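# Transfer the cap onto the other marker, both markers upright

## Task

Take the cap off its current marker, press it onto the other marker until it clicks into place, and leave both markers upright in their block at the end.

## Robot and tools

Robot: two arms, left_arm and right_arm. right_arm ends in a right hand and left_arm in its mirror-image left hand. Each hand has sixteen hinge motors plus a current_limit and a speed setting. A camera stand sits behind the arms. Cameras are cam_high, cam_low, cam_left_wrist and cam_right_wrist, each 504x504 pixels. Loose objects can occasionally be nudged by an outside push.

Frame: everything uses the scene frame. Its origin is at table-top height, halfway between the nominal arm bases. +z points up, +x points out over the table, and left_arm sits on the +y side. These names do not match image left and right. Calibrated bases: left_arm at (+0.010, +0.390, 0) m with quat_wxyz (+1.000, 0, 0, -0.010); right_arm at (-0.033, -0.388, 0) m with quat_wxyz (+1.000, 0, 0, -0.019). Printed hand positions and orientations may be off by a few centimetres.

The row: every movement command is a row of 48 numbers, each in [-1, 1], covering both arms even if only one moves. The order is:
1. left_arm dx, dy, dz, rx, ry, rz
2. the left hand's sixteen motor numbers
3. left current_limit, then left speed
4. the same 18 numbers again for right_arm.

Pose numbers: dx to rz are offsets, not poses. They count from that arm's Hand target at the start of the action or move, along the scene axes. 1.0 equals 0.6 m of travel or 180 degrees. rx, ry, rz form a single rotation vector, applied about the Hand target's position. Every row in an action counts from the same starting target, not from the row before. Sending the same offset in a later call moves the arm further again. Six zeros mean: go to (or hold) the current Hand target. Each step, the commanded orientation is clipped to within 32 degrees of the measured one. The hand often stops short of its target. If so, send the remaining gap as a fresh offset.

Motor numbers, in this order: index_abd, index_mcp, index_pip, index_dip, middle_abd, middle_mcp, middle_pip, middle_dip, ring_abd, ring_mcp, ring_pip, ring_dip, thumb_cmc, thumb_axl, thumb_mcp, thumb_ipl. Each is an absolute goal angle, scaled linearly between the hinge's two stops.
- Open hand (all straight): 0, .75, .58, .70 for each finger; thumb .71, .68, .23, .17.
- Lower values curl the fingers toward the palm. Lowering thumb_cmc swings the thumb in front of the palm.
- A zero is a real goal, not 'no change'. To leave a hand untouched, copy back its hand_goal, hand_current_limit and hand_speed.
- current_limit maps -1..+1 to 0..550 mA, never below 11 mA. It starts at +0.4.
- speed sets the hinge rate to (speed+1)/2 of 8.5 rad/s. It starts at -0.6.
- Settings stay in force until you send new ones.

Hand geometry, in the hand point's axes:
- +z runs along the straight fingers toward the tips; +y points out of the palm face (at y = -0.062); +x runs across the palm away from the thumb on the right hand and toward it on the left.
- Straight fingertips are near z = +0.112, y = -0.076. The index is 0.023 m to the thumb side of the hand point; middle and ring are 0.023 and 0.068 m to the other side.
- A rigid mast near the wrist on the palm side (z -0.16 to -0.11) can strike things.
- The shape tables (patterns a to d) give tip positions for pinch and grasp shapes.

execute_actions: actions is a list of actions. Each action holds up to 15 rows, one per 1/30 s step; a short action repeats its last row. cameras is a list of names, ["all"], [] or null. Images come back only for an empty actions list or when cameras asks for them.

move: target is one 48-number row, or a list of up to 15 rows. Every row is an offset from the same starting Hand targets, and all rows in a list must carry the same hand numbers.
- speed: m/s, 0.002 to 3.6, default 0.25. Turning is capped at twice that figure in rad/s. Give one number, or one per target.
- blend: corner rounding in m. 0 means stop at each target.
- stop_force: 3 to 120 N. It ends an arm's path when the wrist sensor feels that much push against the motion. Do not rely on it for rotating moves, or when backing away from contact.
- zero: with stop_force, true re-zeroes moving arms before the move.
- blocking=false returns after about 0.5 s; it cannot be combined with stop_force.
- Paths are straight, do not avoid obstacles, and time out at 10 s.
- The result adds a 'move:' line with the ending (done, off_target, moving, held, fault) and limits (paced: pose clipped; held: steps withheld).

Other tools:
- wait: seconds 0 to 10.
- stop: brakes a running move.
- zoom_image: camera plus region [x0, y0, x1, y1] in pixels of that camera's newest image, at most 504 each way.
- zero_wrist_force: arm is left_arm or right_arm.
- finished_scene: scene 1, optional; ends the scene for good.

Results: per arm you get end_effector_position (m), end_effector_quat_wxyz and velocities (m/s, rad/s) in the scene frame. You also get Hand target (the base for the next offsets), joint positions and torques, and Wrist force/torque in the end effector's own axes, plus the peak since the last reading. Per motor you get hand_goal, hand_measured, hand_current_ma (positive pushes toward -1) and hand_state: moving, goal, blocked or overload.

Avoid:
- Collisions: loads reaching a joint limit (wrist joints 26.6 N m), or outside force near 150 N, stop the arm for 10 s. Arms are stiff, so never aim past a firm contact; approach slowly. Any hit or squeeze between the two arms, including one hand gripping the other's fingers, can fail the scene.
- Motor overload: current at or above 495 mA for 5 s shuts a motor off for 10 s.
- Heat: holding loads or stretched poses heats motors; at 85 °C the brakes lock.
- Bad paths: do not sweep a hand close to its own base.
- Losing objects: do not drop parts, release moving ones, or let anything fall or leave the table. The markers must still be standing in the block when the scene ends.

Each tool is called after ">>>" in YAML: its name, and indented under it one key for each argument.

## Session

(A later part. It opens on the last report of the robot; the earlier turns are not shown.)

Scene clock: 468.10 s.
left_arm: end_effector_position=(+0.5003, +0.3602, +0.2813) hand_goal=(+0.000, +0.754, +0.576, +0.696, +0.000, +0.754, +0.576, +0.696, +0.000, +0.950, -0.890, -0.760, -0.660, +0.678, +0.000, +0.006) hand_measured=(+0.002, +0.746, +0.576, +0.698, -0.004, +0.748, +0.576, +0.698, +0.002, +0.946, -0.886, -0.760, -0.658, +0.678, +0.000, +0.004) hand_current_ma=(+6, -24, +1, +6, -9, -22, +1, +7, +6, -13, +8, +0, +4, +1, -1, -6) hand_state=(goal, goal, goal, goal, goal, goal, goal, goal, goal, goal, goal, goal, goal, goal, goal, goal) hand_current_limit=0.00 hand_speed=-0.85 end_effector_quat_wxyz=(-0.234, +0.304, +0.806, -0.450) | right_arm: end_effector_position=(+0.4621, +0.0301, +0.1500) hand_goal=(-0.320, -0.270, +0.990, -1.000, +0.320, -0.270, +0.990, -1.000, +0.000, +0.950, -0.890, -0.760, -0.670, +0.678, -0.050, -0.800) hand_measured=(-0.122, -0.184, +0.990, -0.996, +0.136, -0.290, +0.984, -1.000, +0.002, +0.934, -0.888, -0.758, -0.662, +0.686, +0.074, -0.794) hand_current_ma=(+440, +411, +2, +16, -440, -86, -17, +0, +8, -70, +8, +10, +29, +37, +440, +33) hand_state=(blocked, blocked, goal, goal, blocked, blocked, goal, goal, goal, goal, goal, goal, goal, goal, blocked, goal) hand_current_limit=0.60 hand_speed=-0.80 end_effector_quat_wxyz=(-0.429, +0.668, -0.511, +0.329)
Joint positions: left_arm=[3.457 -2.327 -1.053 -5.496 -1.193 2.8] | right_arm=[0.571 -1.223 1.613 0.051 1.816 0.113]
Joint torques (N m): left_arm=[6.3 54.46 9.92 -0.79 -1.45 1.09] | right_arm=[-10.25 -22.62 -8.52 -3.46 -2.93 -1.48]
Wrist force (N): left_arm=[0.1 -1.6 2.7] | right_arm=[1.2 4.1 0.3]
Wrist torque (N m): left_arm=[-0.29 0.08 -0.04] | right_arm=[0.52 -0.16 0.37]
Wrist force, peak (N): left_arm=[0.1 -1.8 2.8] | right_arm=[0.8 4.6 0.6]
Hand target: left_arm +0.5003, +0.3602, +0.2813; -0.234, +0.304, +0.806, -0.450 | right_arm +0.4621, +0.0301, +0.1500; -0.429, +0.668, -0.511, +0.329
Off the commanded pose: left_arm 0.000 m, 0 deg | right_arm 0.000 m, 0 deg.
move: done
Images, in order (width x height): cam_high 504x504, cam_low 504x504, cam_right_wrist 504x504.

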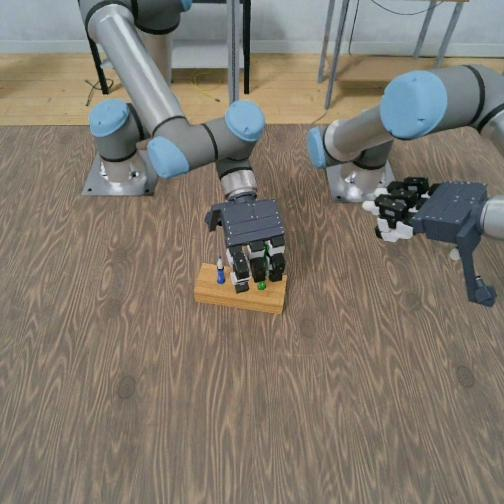

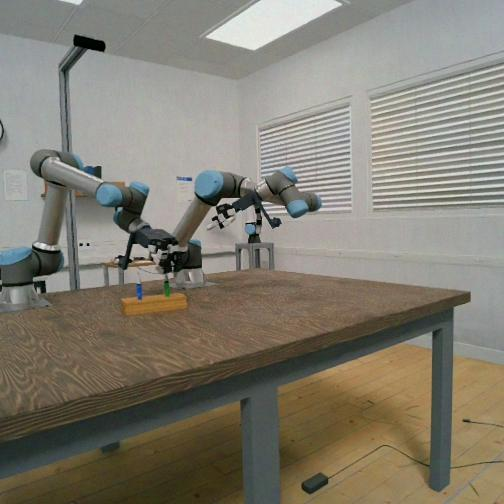

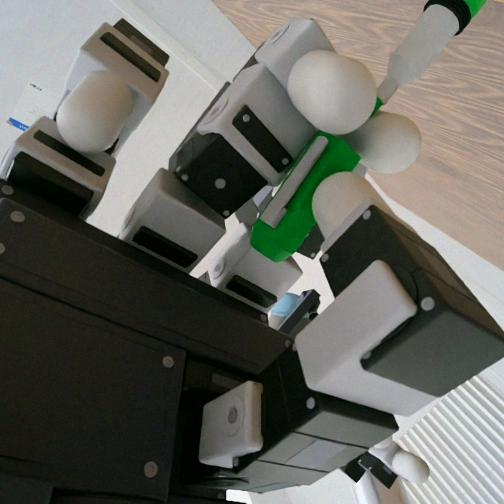

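>>> move:
  target:
    - [0,0,0,0,0,0, 0,0.754,0.576,0.696, 0,0.754,0.576,0.696, 0,0.95,-0.89,-0.76, -0.66,0.678,0.0,0.0054, 0.0,-0.85, 0,0,-0.0333,0,0,0, -0.32,-0.27,0.99,-1.0, 0.32,-0.27,0.99,-1.0, 0,0.95,-0.89,-0.76, -0.67,0.678,-0.05,-0.80, 0.6,-0.8]
  speed: 0.02
  stop_force: 3
  cameras: ["cam_low","cam_right_wrist","cam_high"]

>>> zoom_image:
  camera: "cam_right_wrist"
  region: [254, 0, 504, 250]

>>> zoom_image:
  camera: "cam_low"
  region: [130, 242, 190, 302]

>>> zoom_image:
  camera: "cam_high"
  region: [230, 225, 290, 295]

Scene clock: 470.90 s.
left_arm: end_effector_position=(+0.5003, +0.3602, +0.2813) hand_goal=(+0.000, +0.754, +0.576, +0.696, +0.000, +0.754, +0.576, +0.696, +0.000, +0.950, -0.890, -0.760, -0.660, +0.678, +0.000, +0.006) hand_measured=(+0.002, +0.746, +0.576, +0.698, -0.004, +0.748, +0.576, +0.698, +0.002, +0.946, -0.886, -0.760, -0.658, +0.678, +0.000, +0.004) hand_current_ma=(+6, -24, +1, +6, -9, -22, +1, +7, +6, -13, +8, +0, +4, +1, -1, -6) hand_state=(goal, goal, goal, goal, goal, goal, goal, goal, goal, goal, goal, goal, goal, goal, goal, goal) hand_current_limit=0.00 hand_speed=-0.85 end_effector_quat_wxyz=(-0.234, +0.304, +0.806, -0.450) | right_arm: end_effector_position=(+0.4621, +0.0301, +0.1373) hand_goal=(-0.320, -0.270, +0.990, -1.000, +0.320, -0.270, +0.990, -1.000, +0.000, +0.950, -0.890, -0.760, -0.670, +0.678, -0.050, -0.800) hand_measured=(-0.122, -0.184, +0.992, -0.998, +0.136, -0.290, +0.984, -1.000, +0.002, +0.934, -0.888, -0.758, -0.662, +0.686, +0.074, -0.794) hand_current_ma=(+440, +411, +6, +8, -440, -81, -17, +0, +8, -69, +8, +10, +29, +37, +440, +34) hand_state=(blocked, blocked, goal, goal, blocked, goal, goal, goal, goal, goal, goal, goal, goal, goal, blocked, goal) hand_current_limit=0.60 hand_speed=-0.80 end_effector_quat_wxyz=(-0.429, +0.668, -0.511, +0.329)
Joint positions: left_arm=[3.457 -2.327 -1.053 -5.496 -1.193 2.8] | right_arm=[0.571 -1.211 1.632 0.021 1.816 0.113]
Joint torques (N m): left_arm=[6.19 53.9 9.05 -1.03 -1.31 1.04] | right_arm=[-7.89 -42.58 -29.33 2.16 -2.4 -0.99]
Wrist force (N): left_arm=[0.2 -1.4 2.6] | right_arm=[0.7 4.4 0.6]
Wrist torque (N m): left_arm=[-0.25 0.07 -0.04] | right_arm=[0.52 -0.06 0.28]
Wrist force, peak (N): left_arm=[0.0 -1.8 2.8] | right_arm=[0.6 4.6 0.5]
Hand target: left_arm +0.5003, +0.3602, +0.2813; -0.234, +0.304, +0.806, -0.450 | right_arm +0.4621, +0.0301, +0.1373; -0.429, +0.668, -0.511, +0.329 (not the last commanded pose)
Off the commanded pose: left_arm 0.000 m, 0 deg | right_arm 0.007 m, 0 deg.
move: contact (right_arm)
Images, in order (width x height): cam_high 504x504, cam_low 504x504, cam_right_wrist 504x504.

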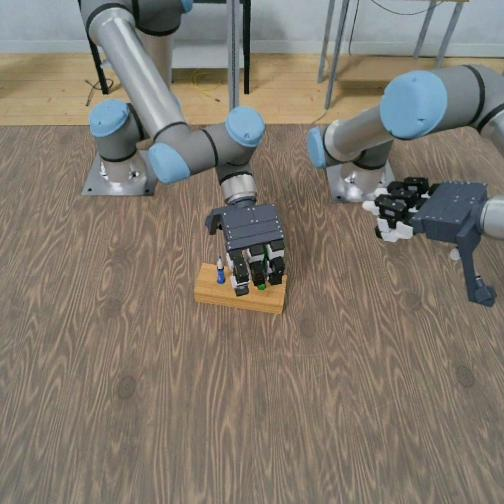

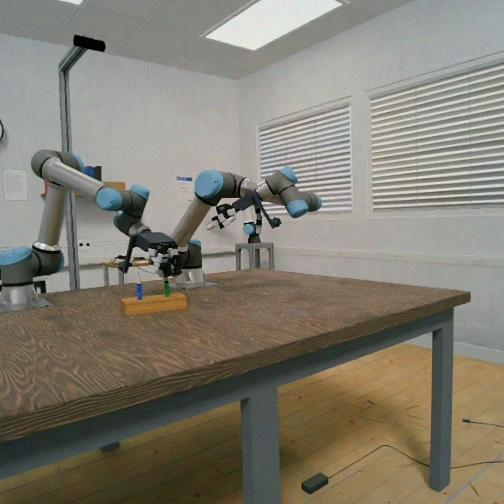

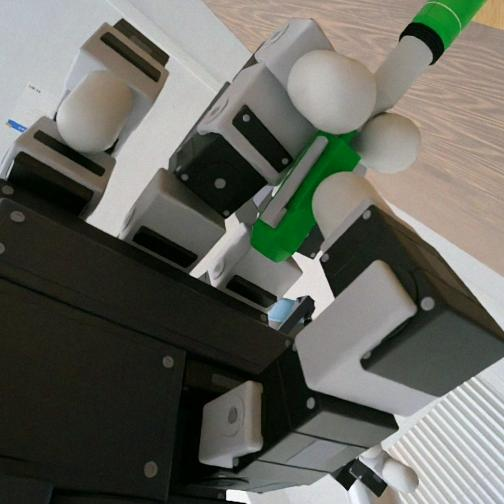

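Scaled by 2.016.

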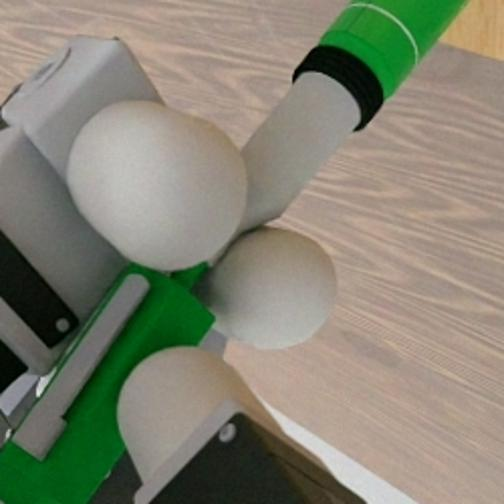

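Scaled by 8.400.

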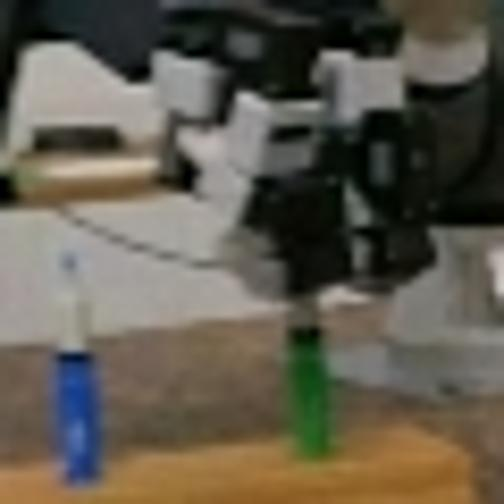

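Scaled by 7.200.

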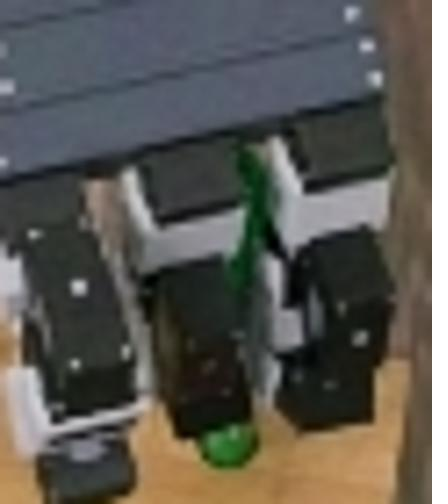

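>>> zoom_image:
  camera: "cam_right_wrist"
  region: [304, 60, 424, 180]

>>> zoom_image:
  camera: "cam_right_wrist"
  region: [384, 0, 504, 120]

Scaled by 4.200.

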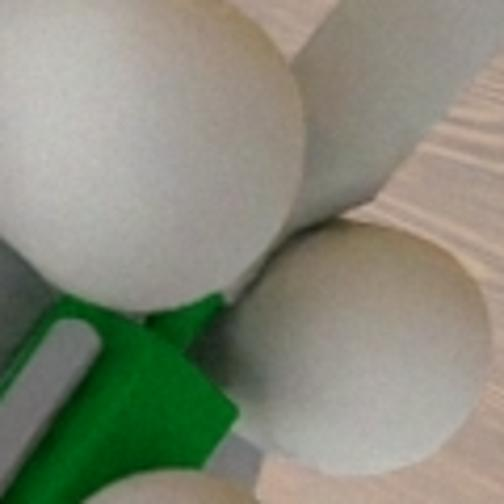

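Scaled by 4.200.

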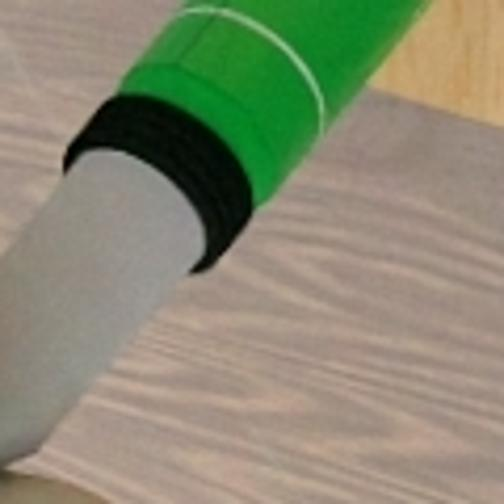

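>>> move:
  target:
    - [0,0,0,0,0,0, 0,0.754,0.576,0.696, 0,0.754,0.576,0.696, 0,0.95,-0.89,-0.76, -0.66,0.678,0.0,0.0054, 0.0,-0.85, 0,0,-0.0117,0,0,0, -0.32,-0.27,0.99,-1.0, 0.32,-0.27,0.99,-1.0, 0,0.95,-0.89,-0.76, -0.67,0.678,-0.05,-0.80, 0.6,-0.8]
  speed: 0.02
  cameras: ["cam_right_wrist","cam_low"]

>>> zoom_image:
  camera: "cam_right_wrist"
  region: [304, 60, 424, 180]

>>> zoom_image:
  camera: "cam_low"
  region: [130, 242, 190, 302]

Scene clock: 477.67 s.
left_arm: end_effector_position=(+0.5003, +0.3602, +0.2813) hand_goal=(+0.000, +0.754, +0.576, +0.696, +0.000, +0.754, +0.576, +0.696, +0.000, +0.950, -0.890, -0.760, -0.660, +0.678, +0.000, +0.006) hand_measured=(+0.002, +0.746, +0.576, +0.698, -0.004, +0.748, +0.576, +0.698, +0.002, +0.946, -0.886, -0.760, -0.658, +0.678, +0.000, +0.004) hand_current_ma=(+6, -24, +1, +6, -9, -22, +1, +7, +6, -13, +8, +0, +4, +1, -1, -6) hand_state=(goal, goal, goal, goal, goal, goal, goal, goal, goal, goal, goal, goal, goal, goal, goal, goal) hand_current_limit=0.00 hand_speed=-0.85 end_effector_quat_wxyz=(-0.234, +0.304, +0.806, -0.450) | right_arm: end_effector_position=(+0.4621, +0.0301, +0.1304) hand_goal=(-0.320, -0.270, +0.990, -1.000, +0.320, -0.270, +0.990, -1.000, +0.000, +0.950, -0.890, -0.760, -0.670, +0.678, -0.050, -0.800) hand_measured=(-0.122, -0.186, +0.982, -1.000, +0.136, -0.274, +0.990, -1.000, +0.002, +0.934, -0.888, -0.758, -0.664, +0.684, +0.074, -0.790) hand_current_ma=(+440, +401, -28, -1, -440, -13, -3, +0, +8, -66, +8, +10, +19, +29, +440, +55) hand_state=(blocked, blocked, goal, goal, blocked, goal, goal, goal, goal, goal, goal, goal, goal, goal, blocked, goal) hand_current_limit=0.60 hand_speed=-0.80 end_effector_quat_wxyz=(-0.429, +0.668, -0.511, +0.329)
Joint positions: left_arm=[3.457 -2.327 -1.053 -5.496 -1.193 2.8] | right_arm=[0.571 -1.204 1.642 0.004 1.816 0.113]
Joint torques (N m): left_arm=[5.89 54.43 10.04 -1.04 -1.3 1.32] | right_arm=[-1.52 -22.6 -6.78 -2.99 -2.25 -0.77]
Wrist force (N): left_arm=[0.1 -1.6 2.8] | right_arm=[0.4 2.3 0.0]
Wrist torque (N m): left_arm=[-0.28 0.09 -0.05] | right_arm=[0.47 -0.12 0.33]
Wrist force, peak (N): left_arm=[0.3 -1.7 2.9] | right_arm=[0.0 -13.1 -6.6]
Hand target: left_arm +0.5003, +0.3602, +0.2813; -0.234, +0.304, +0.806, -0.450 | right_arm +0.4621, +0.0301, +0.1303; -0.429, +0.668, -0.511, +0.329
Off the commanded pose: left_arm 0.000 m, 0 deg | right_arm 0.000 m, 0 deg.
move: done
Images, in order (width x height): cam_low 504x504, cam_right_wrist 504x504.

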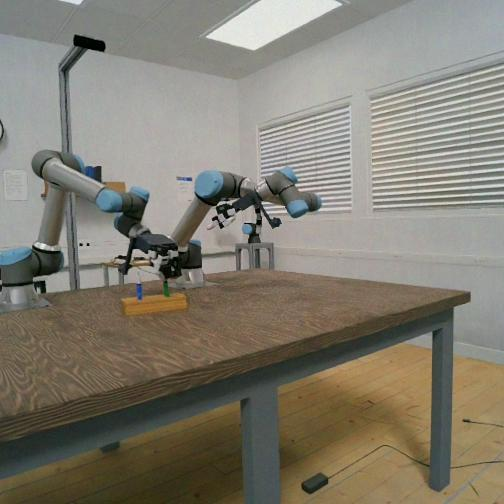

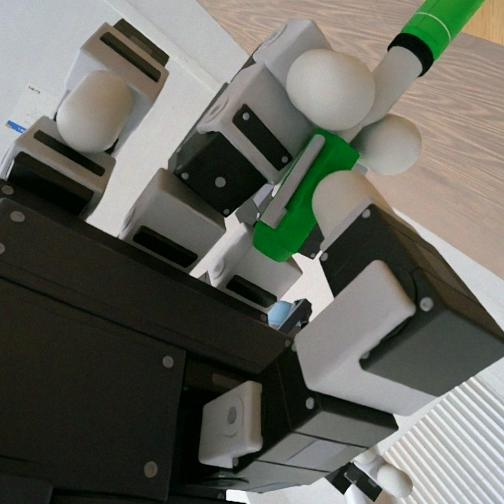

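Scaled by 4.200.

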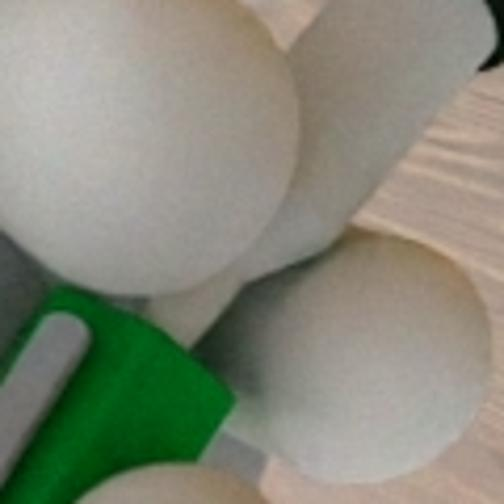

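Scaled by 8.400.

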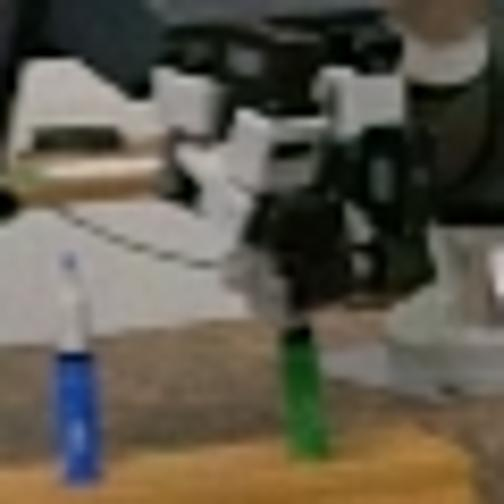

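>>> move:
  target:
    - [0,0,0,0,0,0, 0,0.754,0.576,0.696, 0,0.754,0.576,0.696, 0,0.95,-0.89,-0.76, -0.66,0.678,0.0,0.0054, 0.0,-0.85, 0,0,-0.0133,0,0,0, -0.32,-0.27,0.99,-1.0, 0.32,-0.27,0.99,-1.0, 0,0.95,-0.89,-0.76, -0.67,0.678,-0.05,-0.80, 0.6,-0.8]
  speed: 0.01
  stop_force: 4
  cameras: ["cam_right_wrist","cam_low","cam_high"]

>>> zoom_image:
  camera: "cam_right_wrist"
  region: [304, 60, 424, 180]

>>> zoom_image:
  camera: "cam_low"
  region: [130, 242, 190, 302]

>>> zoom_image:
  camera: "cam_high"
  region: [230, 225, 290, 295]

Scene clock: 480.33 s.
left_arm: end_effector_position=(+0.5003, +0.3602, +0.2813) hand_goal=(+0.000, +0.754, +0.576, +0.696, +0.000, +0.754, +0.576, +0.696, +0.000, +0.950, -0.890, -0.760, -0.660, +0.678, +0.000, +0.006) hand_measured=(+0.002, +0.746, +0.576, +0.698, -0.004, +0.748, +0.576, +0.698, +0.002, +0.946, -0.886, -0.760, -0.658, +0.678, +0.000, +0.004) hand_current_ma=(+6, -24, +1, +6, -9, -22, +1, +7, +6, -13, +8, +0, +4, +1, -1, -6) hand_state=(goal, goal, goal, goal, goal, goal, goal, goal, goal, goal, goal, goal, goal, goal, goal, goal) hand_current_limit=0.00 hand_speed=-0.85 end_effector_quat_wxyz=(-0.234, +0.304, +0.806, -0.450) | right_arm: end_effector_position=(+0.4621, +0.0301, +0.1223) hand_goal=(-0.320, -0.270, +0.990, -1.000, +0.320, -0.270, +0.990, -1.000, +0.000, +0.950, -0.890, -0.760, -0.670, +0.678, -0.050, -0.800) hand_measured=(-0.122, -0.186, +0.990, -1.000, +0.136, -0.270, +0.990, -1.000, +0.002, +0.934, -0.888, -0.758, -0.668, +0.680, +0.074, -0.792) hand_current_ma=(+440, +401, +0, -1, -440, +3, -1, +0, +8, -66, +8, +10, +4, +5, +440, +41) hand_state=(blocked, blocked, goal, goal, blocked, goal, goal, goal, goal, goal, goal, goal, goal, goal, blocked, goal) hand_current_limit=0.60 hand_speed=-0.80 end_effector_quat_wxyz=(-0.429, +0.668, -0.511, +0.329)
Joint positions: left_arm=[3.457 -2.327 -1.053 -5.496 -1.193 2.8] | right_arm=[0.571 -1.196 1.653 -0.015 1.816 0.113]
Joint torques (N m): left_arm=[6.52 54.24 9.37 -1.03 -1.3 1.19] | right_arm=[3.37 -20.56 -6.06 -2.71 -1.98 -0.51]
Wrist force (N): left_arm=[0.2 -1.6 2.7] | right_arm=[-0.5 0.1 -1.1]
Wrist torque (N m): left_arm=[-0.28 0.07 -0.04] | right_arm=[0.46 -0.06 0.31]
Wrist force, peak (N): left_arm=[0.3 -1.6 2.9] | right_arm=[0.2 2.7 -0.2]
Hand target: left_arm +0.5003, +0.3602, +0.2813; -0.234, +0.304, +0.806, -0.450 | right_arm +0.4621, +0.0301, +0.1223; -0.429, +0.668, -0.511, +0.329
Off the commanded pose: left_arm 0.000 m, 0 deg | right_arm 0.000 m, 0 deg.
move: done
Images, in order (width x height): cam_high 504x504, cam_low 504x504, cam_right_wrist 504x504.

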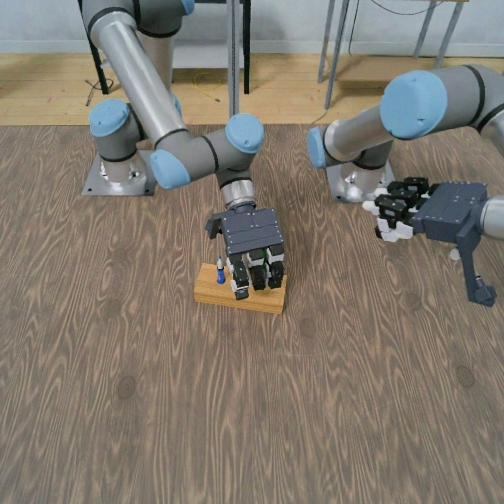

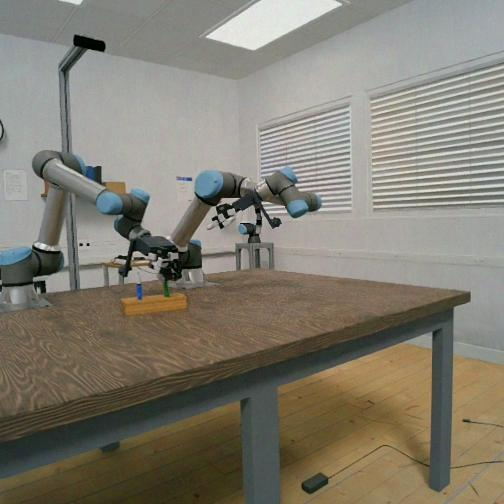

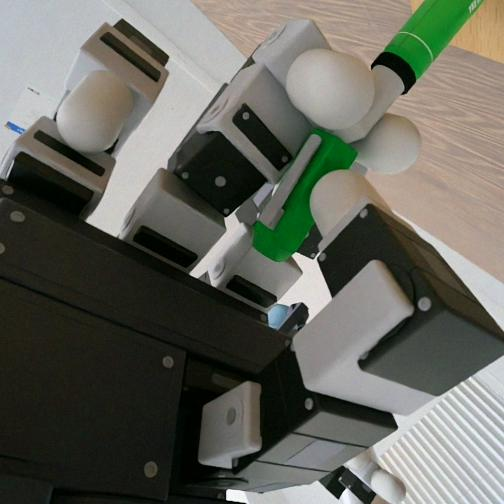

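Scaled by 4.200.

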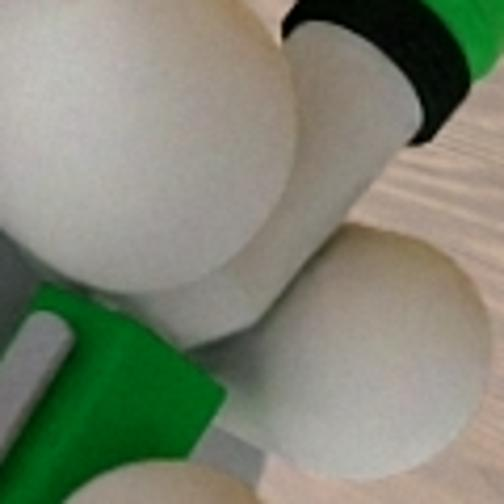

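Scaled by 8.400.

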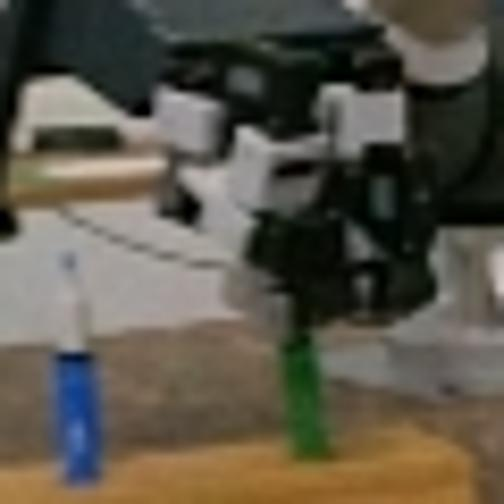

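Scaled by 7.200.

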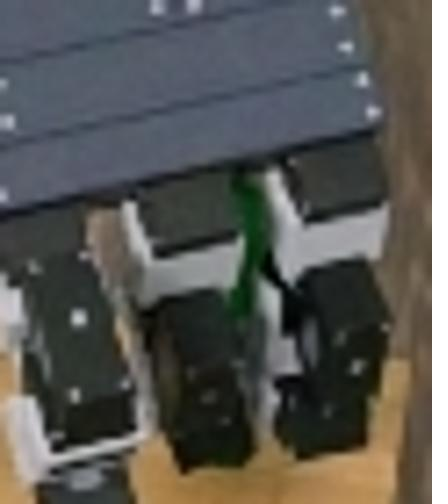

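>>> move:
  target:
    - [0,0,0,0,0,0, 0,0.754,0.576,0.696, 0,0.754,0.576,0.696, 0,0.95,-0.89,-0.76, -0.66,0.678,0.0,0.0054, 0.0,-0.85, 0,0,-0.0133,0,0,0, -0.32,-0.27,0.99,-1.0, 0.32,-0.27,0.99,-1.0, 0,0.95,-0.89,-0.76, -0.67,0.678,-0.05,-0.80, 0.6,-0.8]
  speed: 0.01
  stop_force: 5
  cameras: ["cam_right_wrist","cam_low","cam_high"]

>>> zoom_image:
  camera: "cam_right_wrist"
  region: [304, 60, 424, 180]

>>> zoom_image:
  camera: "cam_low"
  region: [130, 242, 190, 302]

Scene clock: 483.30 s.
left_arm: end_effector_position=(+0.5003, +0.3602, +0.2813) hand_goal=(+0.000, +0.754, +0.576, +0.696, +0.000, +0.754, +0.576, +0.696, +0.000, +0.950, -0.890, -0.760, -0.660, +0.678, +0.000, +0.006) hand_measured=(+0.002, +0.746, +0.576, +0.698, -0.004, +0.748, +0.576, +0.698, +0.002, +0.946, -0.886, -0.760, -0.658, +0.678, +0.000, +0.004) hand_current_ma=(+6, -24, +1, +6, -9, -22, +1, +7, +6, -13, +8, +0, +4, +1, -1, -6) hand_state=(goal, goal, goal, goal, goal, goal, goal, goal, goal, goal, goal, goal, goal, goal, goal, goal) hand_current_limit=0.00 hand_speed=-0.85 end_effector_quat_wxyz=(-0.234, +0.304, +0.806, -0.450) | right_arm: end_effector_position=(+0.4620, +0.0301, +0.1146) hand_goal=(-0.320, -0.270, +0.990, -1.000, +0.320, -0.270, +0.990, -1.000, +0.000, +0.950, -0.890, -0.760, -0.670, +0.678, -0.050, -0.800) hand_measured=(-0.122, -0.182, +0.992, -1.000, +0.136, -0.262, +0.992, -1.000, +0.002, +0.934, -0.888, -0.758, -0.670, +0.678, +0.074, -0.802) hand_current_ma=(+440, +420, +3, -1, -440, +31, +5, +0, +8, -66, +8, +10, +0, +3, +440, -14) hand_state=(blocked, blocked, goal, goal, blocked, goal, goal, goal, goal, goal, goal, goal, goal, goal, blocked, goal) hand_current_limit=0.60 hand_speed=-0.80 end_effector_quat_wxyz=(-0.429, +0.668, -0.511, +0.329)
Joint positions: left_arm=[3.457 -2.327 -1.053 -5.496 -1.193 2.8] | right_arm=[0.571 -1.188 1.663 -0.034 1.816 0.113]
Joint torques (N m): left_arm=[6.71 53.62 10.25 -1.22 -1.25 1.28] | right_arm=[6.84 -35.67 -22.84 3.88 -1.9 -0.25]
Wrist force (N): left_arm=[0.2 -1.4 2.6] | right_arm=[-0.1 -6.2 -3.1]
Wrist torque (N m): left_arm=[-0.26 0.07 -0.04] | right_arm=[0.42 -0.10 0.32]
Wrist force, peak (N): left_arm=[0.1 -1.6 3.0] | right_arm=[0.0 -6.2 -3.4]
Hand target: left_arm +0.5003, +0.3602, +0.2813; -0.234, +0.304, +0.806, -0.450 | right_arm +0.4621, +0.0301, +0.1147; -0.429, +0.668, -0.511, +0.329
Off the commanded pose: left_arm 0.000 m, 0 deg | right_arm 0.000 m, 0 deg.
move: contact (right_arm)
Images, in order (width x height): cam_high 504x504, cam_low 504x504, cam_right_wrist 504x504.

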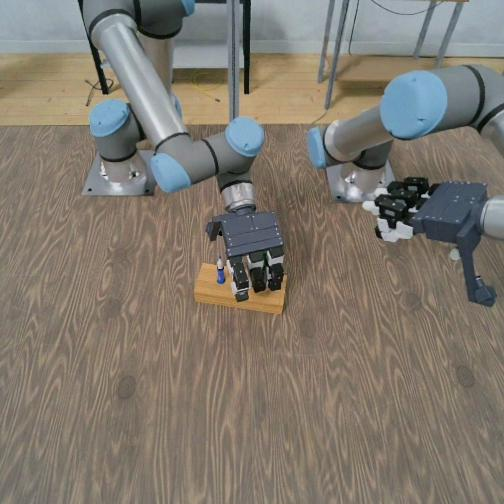

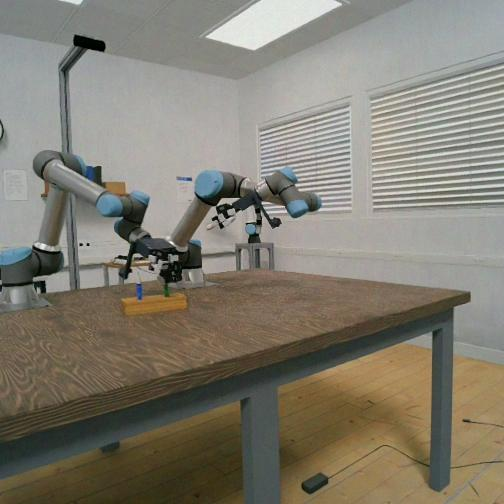

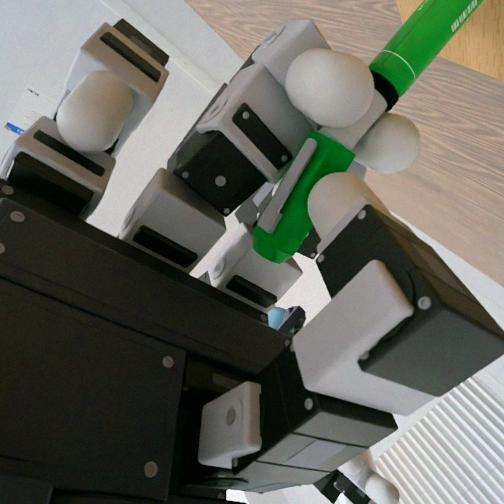

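Scaled by 4.200.

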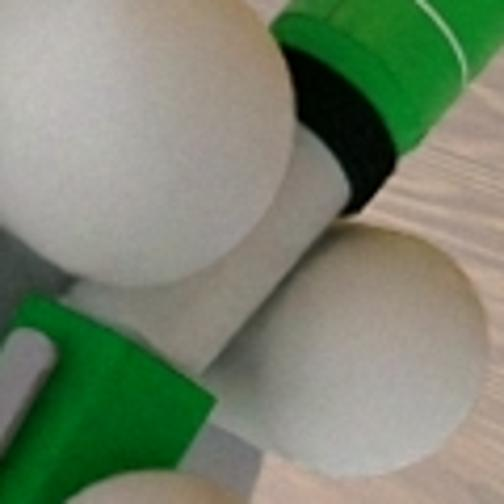

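Scaled by 8.400.

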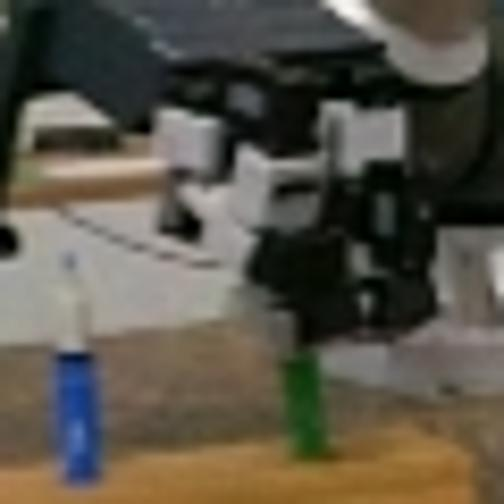

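>>> move:
  target:
    - [0,0,0,0,0,0, 0,0.754,0.576,0.696, 0,0.754,0.576,0.696, 0,0.95,-0.89,-0.76, -0.66,0.678,0.0,0.0054, 0.0,-0.85, 0,0,0.005,0,0,0, -0.32,-0.27,0.99,-1.0, 0.32,-0.27,0.99,-1.0, 0,0.95,-0.89,-0.76, -0.67,0.678,-0.05,-0.80, 0.6,-0.8]
    - [0,0,0.005,0,0,0, 0,0.754,0.576,0.696, 0,0.754,0.576,0.696, 0,0.95,-0.89,-0.76, -0.66,0.678,0.0,0.0054, 0.0,-0.85, 0,0,0.005,0,0,0, -0.15,-0.18,0.99,-1.0, 0.15,-0.27,0.99,-1.0, 0,0.95,-0.89,-0.76, -0.67,0.678,0.15,-0.75, 0.2,-0.9]
  speed: 0.02
  cameras: ["cam_right_wrist","cam_low","cam_high"]

>>> zoom_image:
  camera: "cam_right_wrist"
  region: [204, 0, 504, 300]

>>> zoom_image:
  camera: "cam_low"
  region: [130, 242, 190, 302]

Scene clock: 486.37 s.
left_arm: end_effector_position=(+0.5003, +0.3602, +0.2843) hand_goal=(+0.000, +0.754, +0.576, +0.696, +0.000, +0.754, +0.576, +0.696, +0.000, +0.950, -0.890, -0.760, -0.660, +0.678, +0.000, +0.006) hand_measured=(+0.002, +0.746, +0.576, +0.698, -0.004, +0.748, +0.576, +0.698, +0.002, +0.946, -0.886, -0.760, -0.658, +0.678, +0.000, +0.004) hand_current_ma=(+6, -24, +1, +6, -9, -22, +1, +7, +6, -13, +8, +0, +4, +1, -1, -6) hand_state=(goal, goal, goal, goal, goal, goal, goal, goal, goal, goal, goal, goal, goal, goal, goal, goal) hand_current_limit=0.00 hand_speed=-0.85 end_effector_quat_wxyz=(-0.234, +0.304, +0.806, -0.450) | right_arm: end_effector_position=(+0.4621, +0.0302, +0.1177) hand_goal=(-0.150, -0.180, +0.990, -1.000, +0.150, -0.270, +0.990, -1.000, +0.000, +0.950, -0.890, -0.760, -0.670, +0.678, +0.150, -0.750) hand_measured=(-0.116, -0.176, +0.994, -0.998, +0.126, -0.264, +0.994, -1.000, +0.002, +0.934, -0.888, -0.758, -0.668, +0.680, +0.148, -0.750) hand_current_ma=(+123, +11, +11, +7, -84, +24, +15, +0, +8, -66, +8, +10, +9, +10, -10, -4) hand_state=(blocked, goal, goal, goal, blocked, goal, goal, goal, goal, goal, goal, goal, goal, goal, goal, goal) hand_current_limit=0.20 hand_speed=-0.90 end_effector_quat_wxyz=(-0.429, +0.668, -0.511, +0.329)
Joint positions: left_arm=[3.457 -2.325 -1.048 -5.502 -1.193 2.8] | right_arm=[0.571 -1.191 1.659 -0.026 1.816 0.113]
Joint torques (N m): left_arm=[5.86 54.11 25.9 -4.96 -1.14 1.33] | right_arm=[7.08 -40 -27.18 1.87 -2.08 -0.25]
Wrist force (N): left_arm=[0.1 -1.5 2.6] | right_arm=[0.4 4.2 0.7]
Wrist torque (N m): left_arm=[-0.27 0.08 -0.05] | right_arm=[0.51 -0.11 0.30]
Wrist force, peak (N): left_arm=[0.0 -1.8 2.9] | right_arm=[0.1 -6.5 -3.4]
Hand target: left_arm +0.5003, +0.3602, +0.2843; -0.234, +0.304, +0.806, -0.450 | right_arm +0.4621, +0.0301, +0.1177; -0.429, +0.668, -0.511, +0.329
Off the commanded pose: left_arm 0.000 m, 0 deg | right_arm 0.000 m, 0 deg.
move: done
Images, in order (width x height): cam_high 504x504, cam_low 504x504, cam_right_wrist 504x504.

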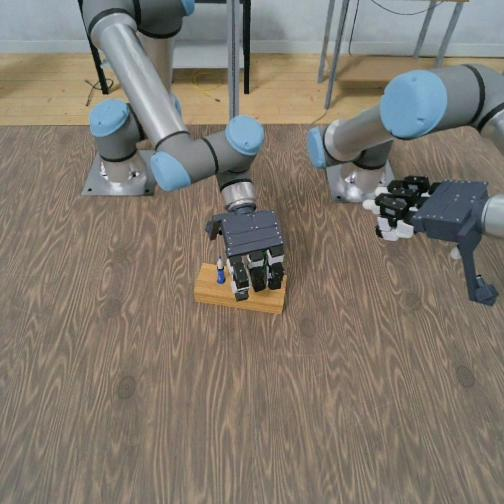

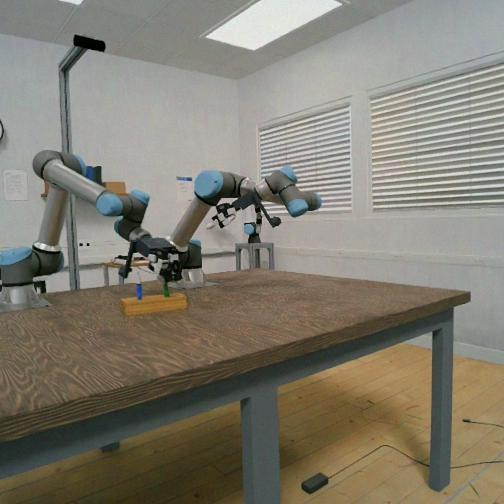

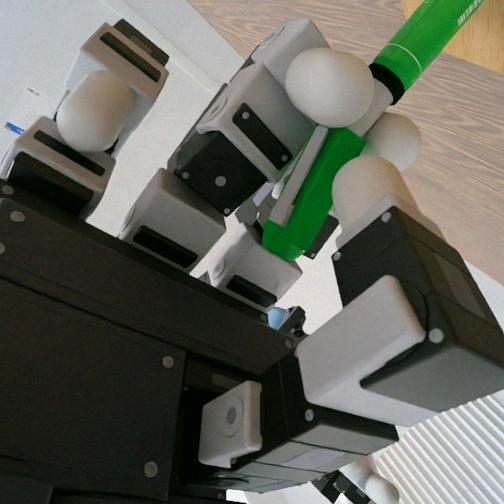

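Scaled by 1.680.

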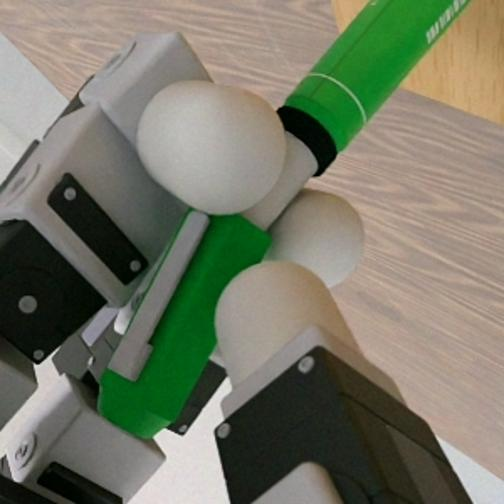

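Scaled by 8.400.

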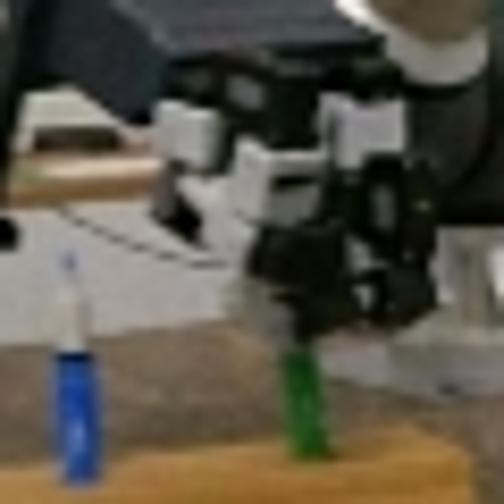

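>>> move:
  target:
    - [0,0,0,0,0,0, 0,0.754,0.576,0.696, 0,0.754,0.576,0.696, 0,0.95,-0.89,-0.76, -0.66,0.678,0.0,0.0054, 0.0,-0.85, 0,0,0,0,0,0, 0.1,-0.18,0.99,-1.0, -0.1,-0.27,0.99,-1.0, 0,0.95,-0.89,-0.76, -0.67,0.678,0.35,-0.5, 0.2,-0.93]
  cameras: ["cam_right_wrist","cam_low","cam_high"]

>>> zoom_image:
  camera: "cam_right_wrist"
  region: [204, 0, 504, 300]

>>> zoom_image:
  camera: "cam_high"
  region: [230, 225, 290, 295]

Scene clock: 488.77 s.
left_arm: end_effector_position=(+0.5003, +0.3602, +0.2843) hand_goal=(+0.000, +0.754, +0.576, +0.696, +0.000, +0.754, +0.576, +0.696, +0.000, +0.950, -0.890, -0.760, -0.660, +0.678, +0.000, +0.006) hand_measured=(+0.002, +0.746, +0.576, +0.698, -0.004, +0.748, +0.576, +0.698, +0.002, +0.946, -0.886, -0.760, -0.658, +0.678, +0.000, +0.004) hand_current_ma=(+6, -24, +1, +6, -9, -22, +1, +7, +6, -13, +8, +0, +4, +1, -1, -6) hand_state=(goal, goal, goal, goal, goal, goal, goal, goal, goal, goal, goal, goal, goal, goal, goal, goal) hand_current_limit=0.00 hand_speed=-0.85 end_effector_quat_wxyz=(-0.234, +0.304, +0.806, -0.450) | right_arm: end_effector_position=(+0.4621, +0.0302, +0.1177) hand_goal=(+0.100, -0.180, +0.990, -1.000, -0.100, -0.270, +0.990, -1.000, +0.000, +0.950, -0.890, -0.760, -0.670, +0.678, +0.350, -0.500) hand_measured=(+0.096, -0.178, +0.992, -0.998, -0.096, -0.268, +0.992, -1.000, +0.002, +0.934, -0.888, -0.758, -0.668, +0.680, +0.344, -0.502) hand_current_ma=(-11, +4, +7, +7, +12, +8, +7, +0, +8, -66, +8, +10, +9, +9, -24, -6) hand_state=(goal, goal, goal, goal, goal, goal, goal, goal, goal, goal, goal, goal, goal, goal, goal, goal) hand_current_limit=0.20 hand_speed=-0.93 end_effector_quat_wxyz=(-0.429, +0.668, -0.511, +0.329)
Joint positions: left_arm=[3.457 -2.325 -1.048 -5.502 -1.193 2.8] | right_arm=[0.571 -1.191 1.659 -0.026 1.816 0.113]
Joint torques (N m): left_arm=[4.93 53.98 26.07 -4.91 -1.17 1.26] | right_arm=[6.66 -32.89 -21.41 0.64 -1.87 -0.4]
Wrist force (N): left_arm=[0.3 -1.7 2.7] | right_arm=[0.6 4.0 0.3]
Wrist torque (N m): left_arm=[-0.31 0.07 -0.03] | right_arm=[0.52 -0.09 0.29]
Wrist force, peak (N): left_arm=[0.1 -1.8 2.8] | right_arm=[0.4 4.7 0.6]
Hand target: left_arm +0.5003, +0.3602, +0.2843; -0.234, +0.304, +0.806, -0.450 | right_arm +0.4621, +0.0301, +0.1177; -0.429, +0.668, -0.511, +0.329
Off the commanded pose: left_arm 0.000 m, 0 deg | right_arm 0.000 m, 0 deg.
move: done
Images, in order (width x height): cam_high 504x504, cam_low 504x504, cam_right_wrist 504x504.

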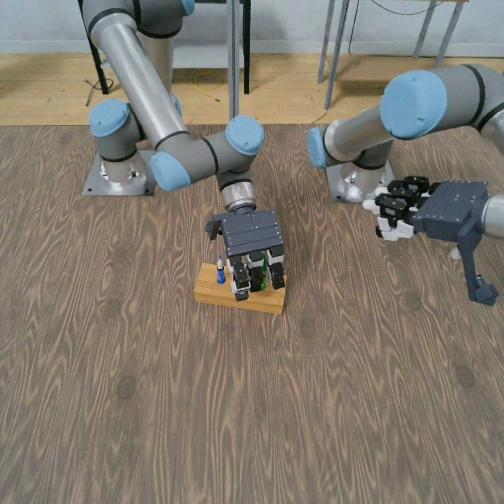

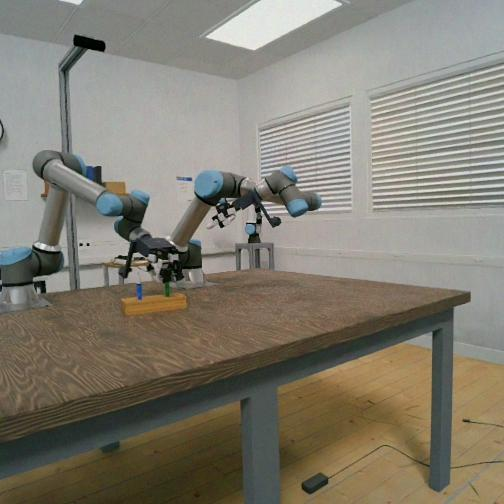

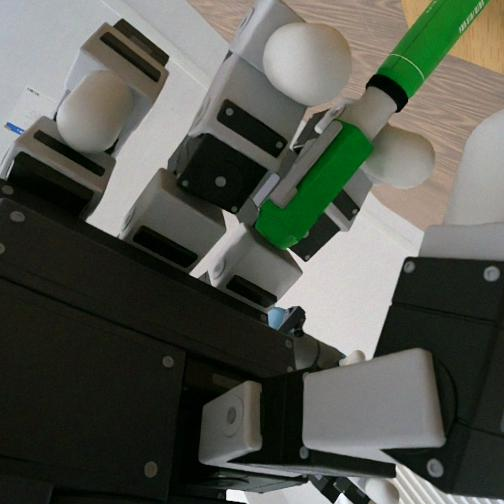

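Scaled by 1.680.

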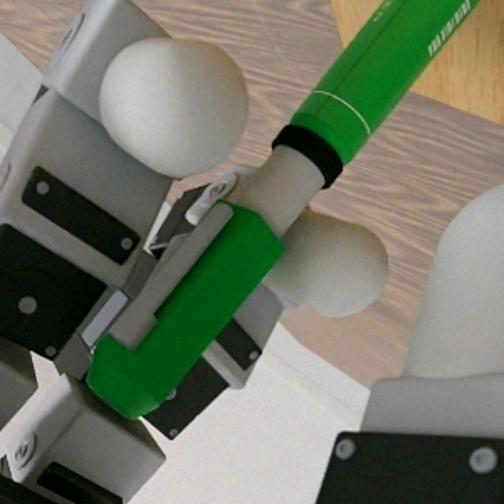

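Scaled by 7.200.

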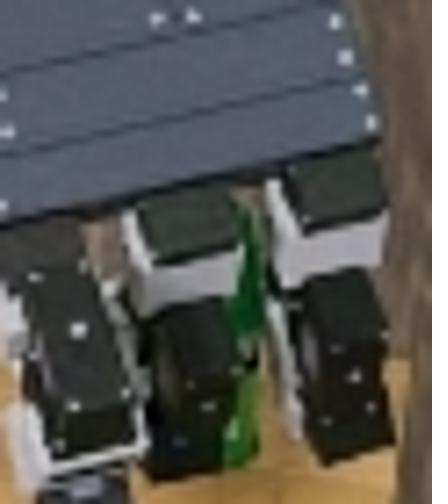

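>>> move:
  target:
    - [0,0,0,0,0,0, 0,0.754,0.576,0.696, 0,0.754,0.576,0.696, 0,0.95,-0.89,-0.76, -0.66,0.678,0.0,0.0054, 0.0,-0.85, 0,0,0.2,0,0,0, 0.1,-0.18,0.99,-1.0, -0.1,-0.27,0.99,-1.0, 0,0.95,-0.89,-0.76, -0.67,0.678,0.35,-0.5, 0.2,-0.93]
  speed: 0.05
  stop_force: 3
  cameras: ["cam_right_wrist","cam_low","cam_high"]

>>> zoom_image:
  camera: "cam_low"
  region: [120, 232, 190, 302]

>>> zoom_image:
  camera: "cam_high"
  region: [200, 225, 290, 315]

Scene clock: 493.40 s.
left_arm: end_effector_position=(+0.5003, +0.3602, +0.2843) hand_goal=(+0.000, +0.754, +0.576, +0.696, +0.000, +0.754, +0.576, +0.696, +0.000, +0.950, -0.890, -0.760, -0.660, +0.678, +0.000, +0.006) hand_measured=(+0.002, +0.746, +0.576, +0.698, -0.004, +0.748, +0.576, +0.698, +0.002, +0.946, -0.886, -0.760, -0.658, +0.678, +0.000, +0.004) hand_current_ma=(+6, -24, +1, +6, -9, -22, +1, +7, +6, -13, +8, +0, +4, +1, -1, -6) hand_state=(goal, goal, goal, goal, goal, goal, goal, goal, goal, goal, goal, goal, goal, goal, goal, goal) hand_current_limit=0.00 hand_speed=-0.85 end_effector_quat_wxyz=(-0.234, +0.304, +0.806, -0.450) | right_arm: end_effector_position=(+0.4621, +0.0302, +0.2377) hand_goal=(+0.100, -0.180, +0.990, -1.000, -0.100, -0.270, +0.990, -1.000, +0.000, +0.950, -0.890, -0.760, -0.670, +0.678, +0.350, -0.500) hand_measured=(+0.096, -0.178, +0.992, -0.998, -0.096, -0.268, +0.992, -1.000, +0.002, +0.934, -0.888, -0.758, -0.668, +0.680, +0.344, -0.502) hand_current_ma=(-11, +4, +6, +7, +12, +8, +7, +0, +8, -66, +8, +10, +9, +9, -24, -6) hand_state=(goal, goal, goal, goal, goal, goal, goal, goal, goal, goal, goal, goal, goal, goal, goal, goal) hand_current_limit=0.20 hand_speed=-0.93 end_effector_quat_wxyz=(-0.429, +0.668, -0.511, +0.329)
Joint positions: left_arm=[3.457 -2.325 -1.048 -5.502 -1.193 2.8] | right_arm=[0.571 -1.28 1.458 0.264 1.816 0.113]
Joint torques (N m): left_arm=[3.08 53.67 26.42 -5 -0.96 1.12] | right_arm=[5.66 -40.94 -30.87 2.23 0.06 0.63]
Wrist force (N): left_arm=[0.2 -1.5 2.7] | right_arm=[0.3 3.0 0.3]
Wrist torque (N m): left_arm=[-0.28 0.08 -0.04] | right_arm=[0.44 -0.05 0.26]
Wrist force, peak (N): left_arm=[0.4 -1.6 2.9] | right_arm=[0.7 4.5 0.6]
Hand target: left_arm +0.5003, +0.3602, +0.2843; -0.234, +0.304, +0.806, -0.450 | right_arm +0.4621, +0.0301, +0.2377; -0.429, +0.668, -0.511, +0.329
Off the commanded pose: left_arm 0.000 m, 0 deg | right_arm 0.000 m, 0 deg.
move: done
Images, in order (width x height): cam_high 504x504, cam_low 504x504, cam_right_wrist 504x504.

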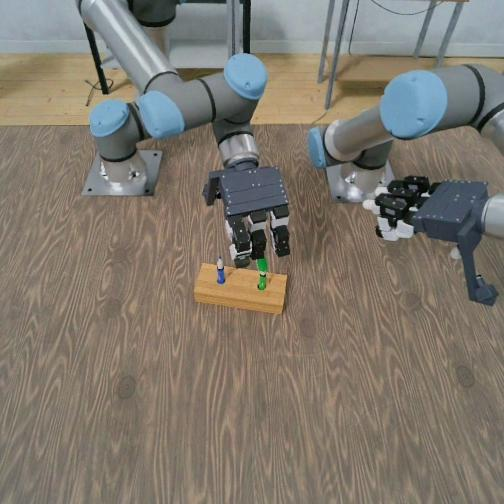

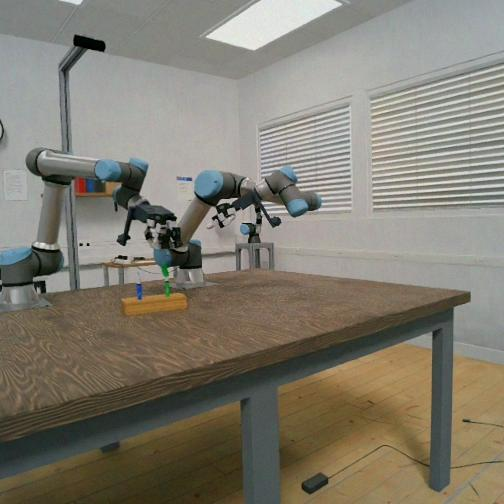

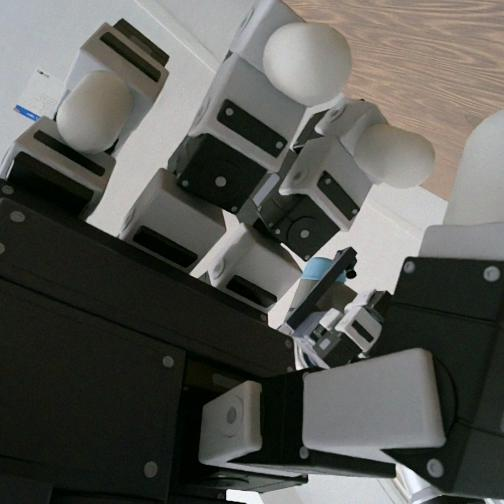

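Scaled by 7.200.

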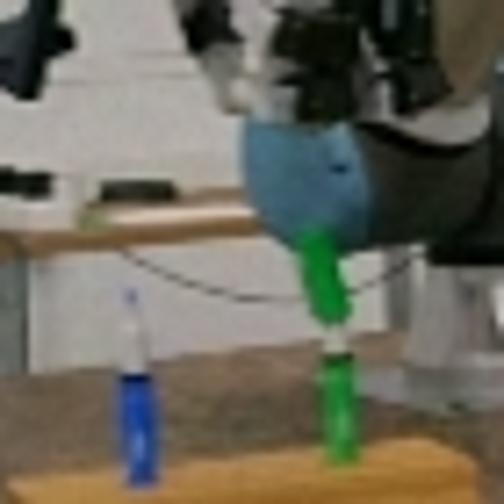

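Scaled by 5.600.

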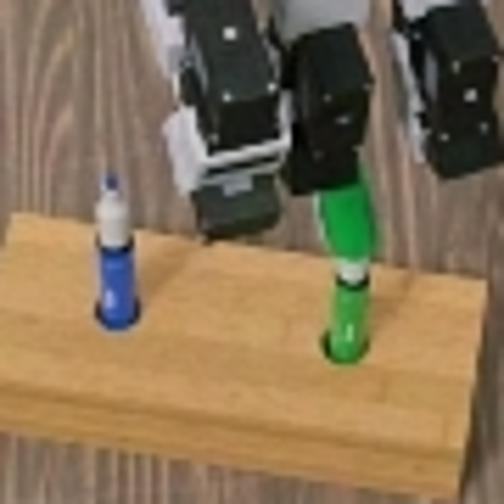

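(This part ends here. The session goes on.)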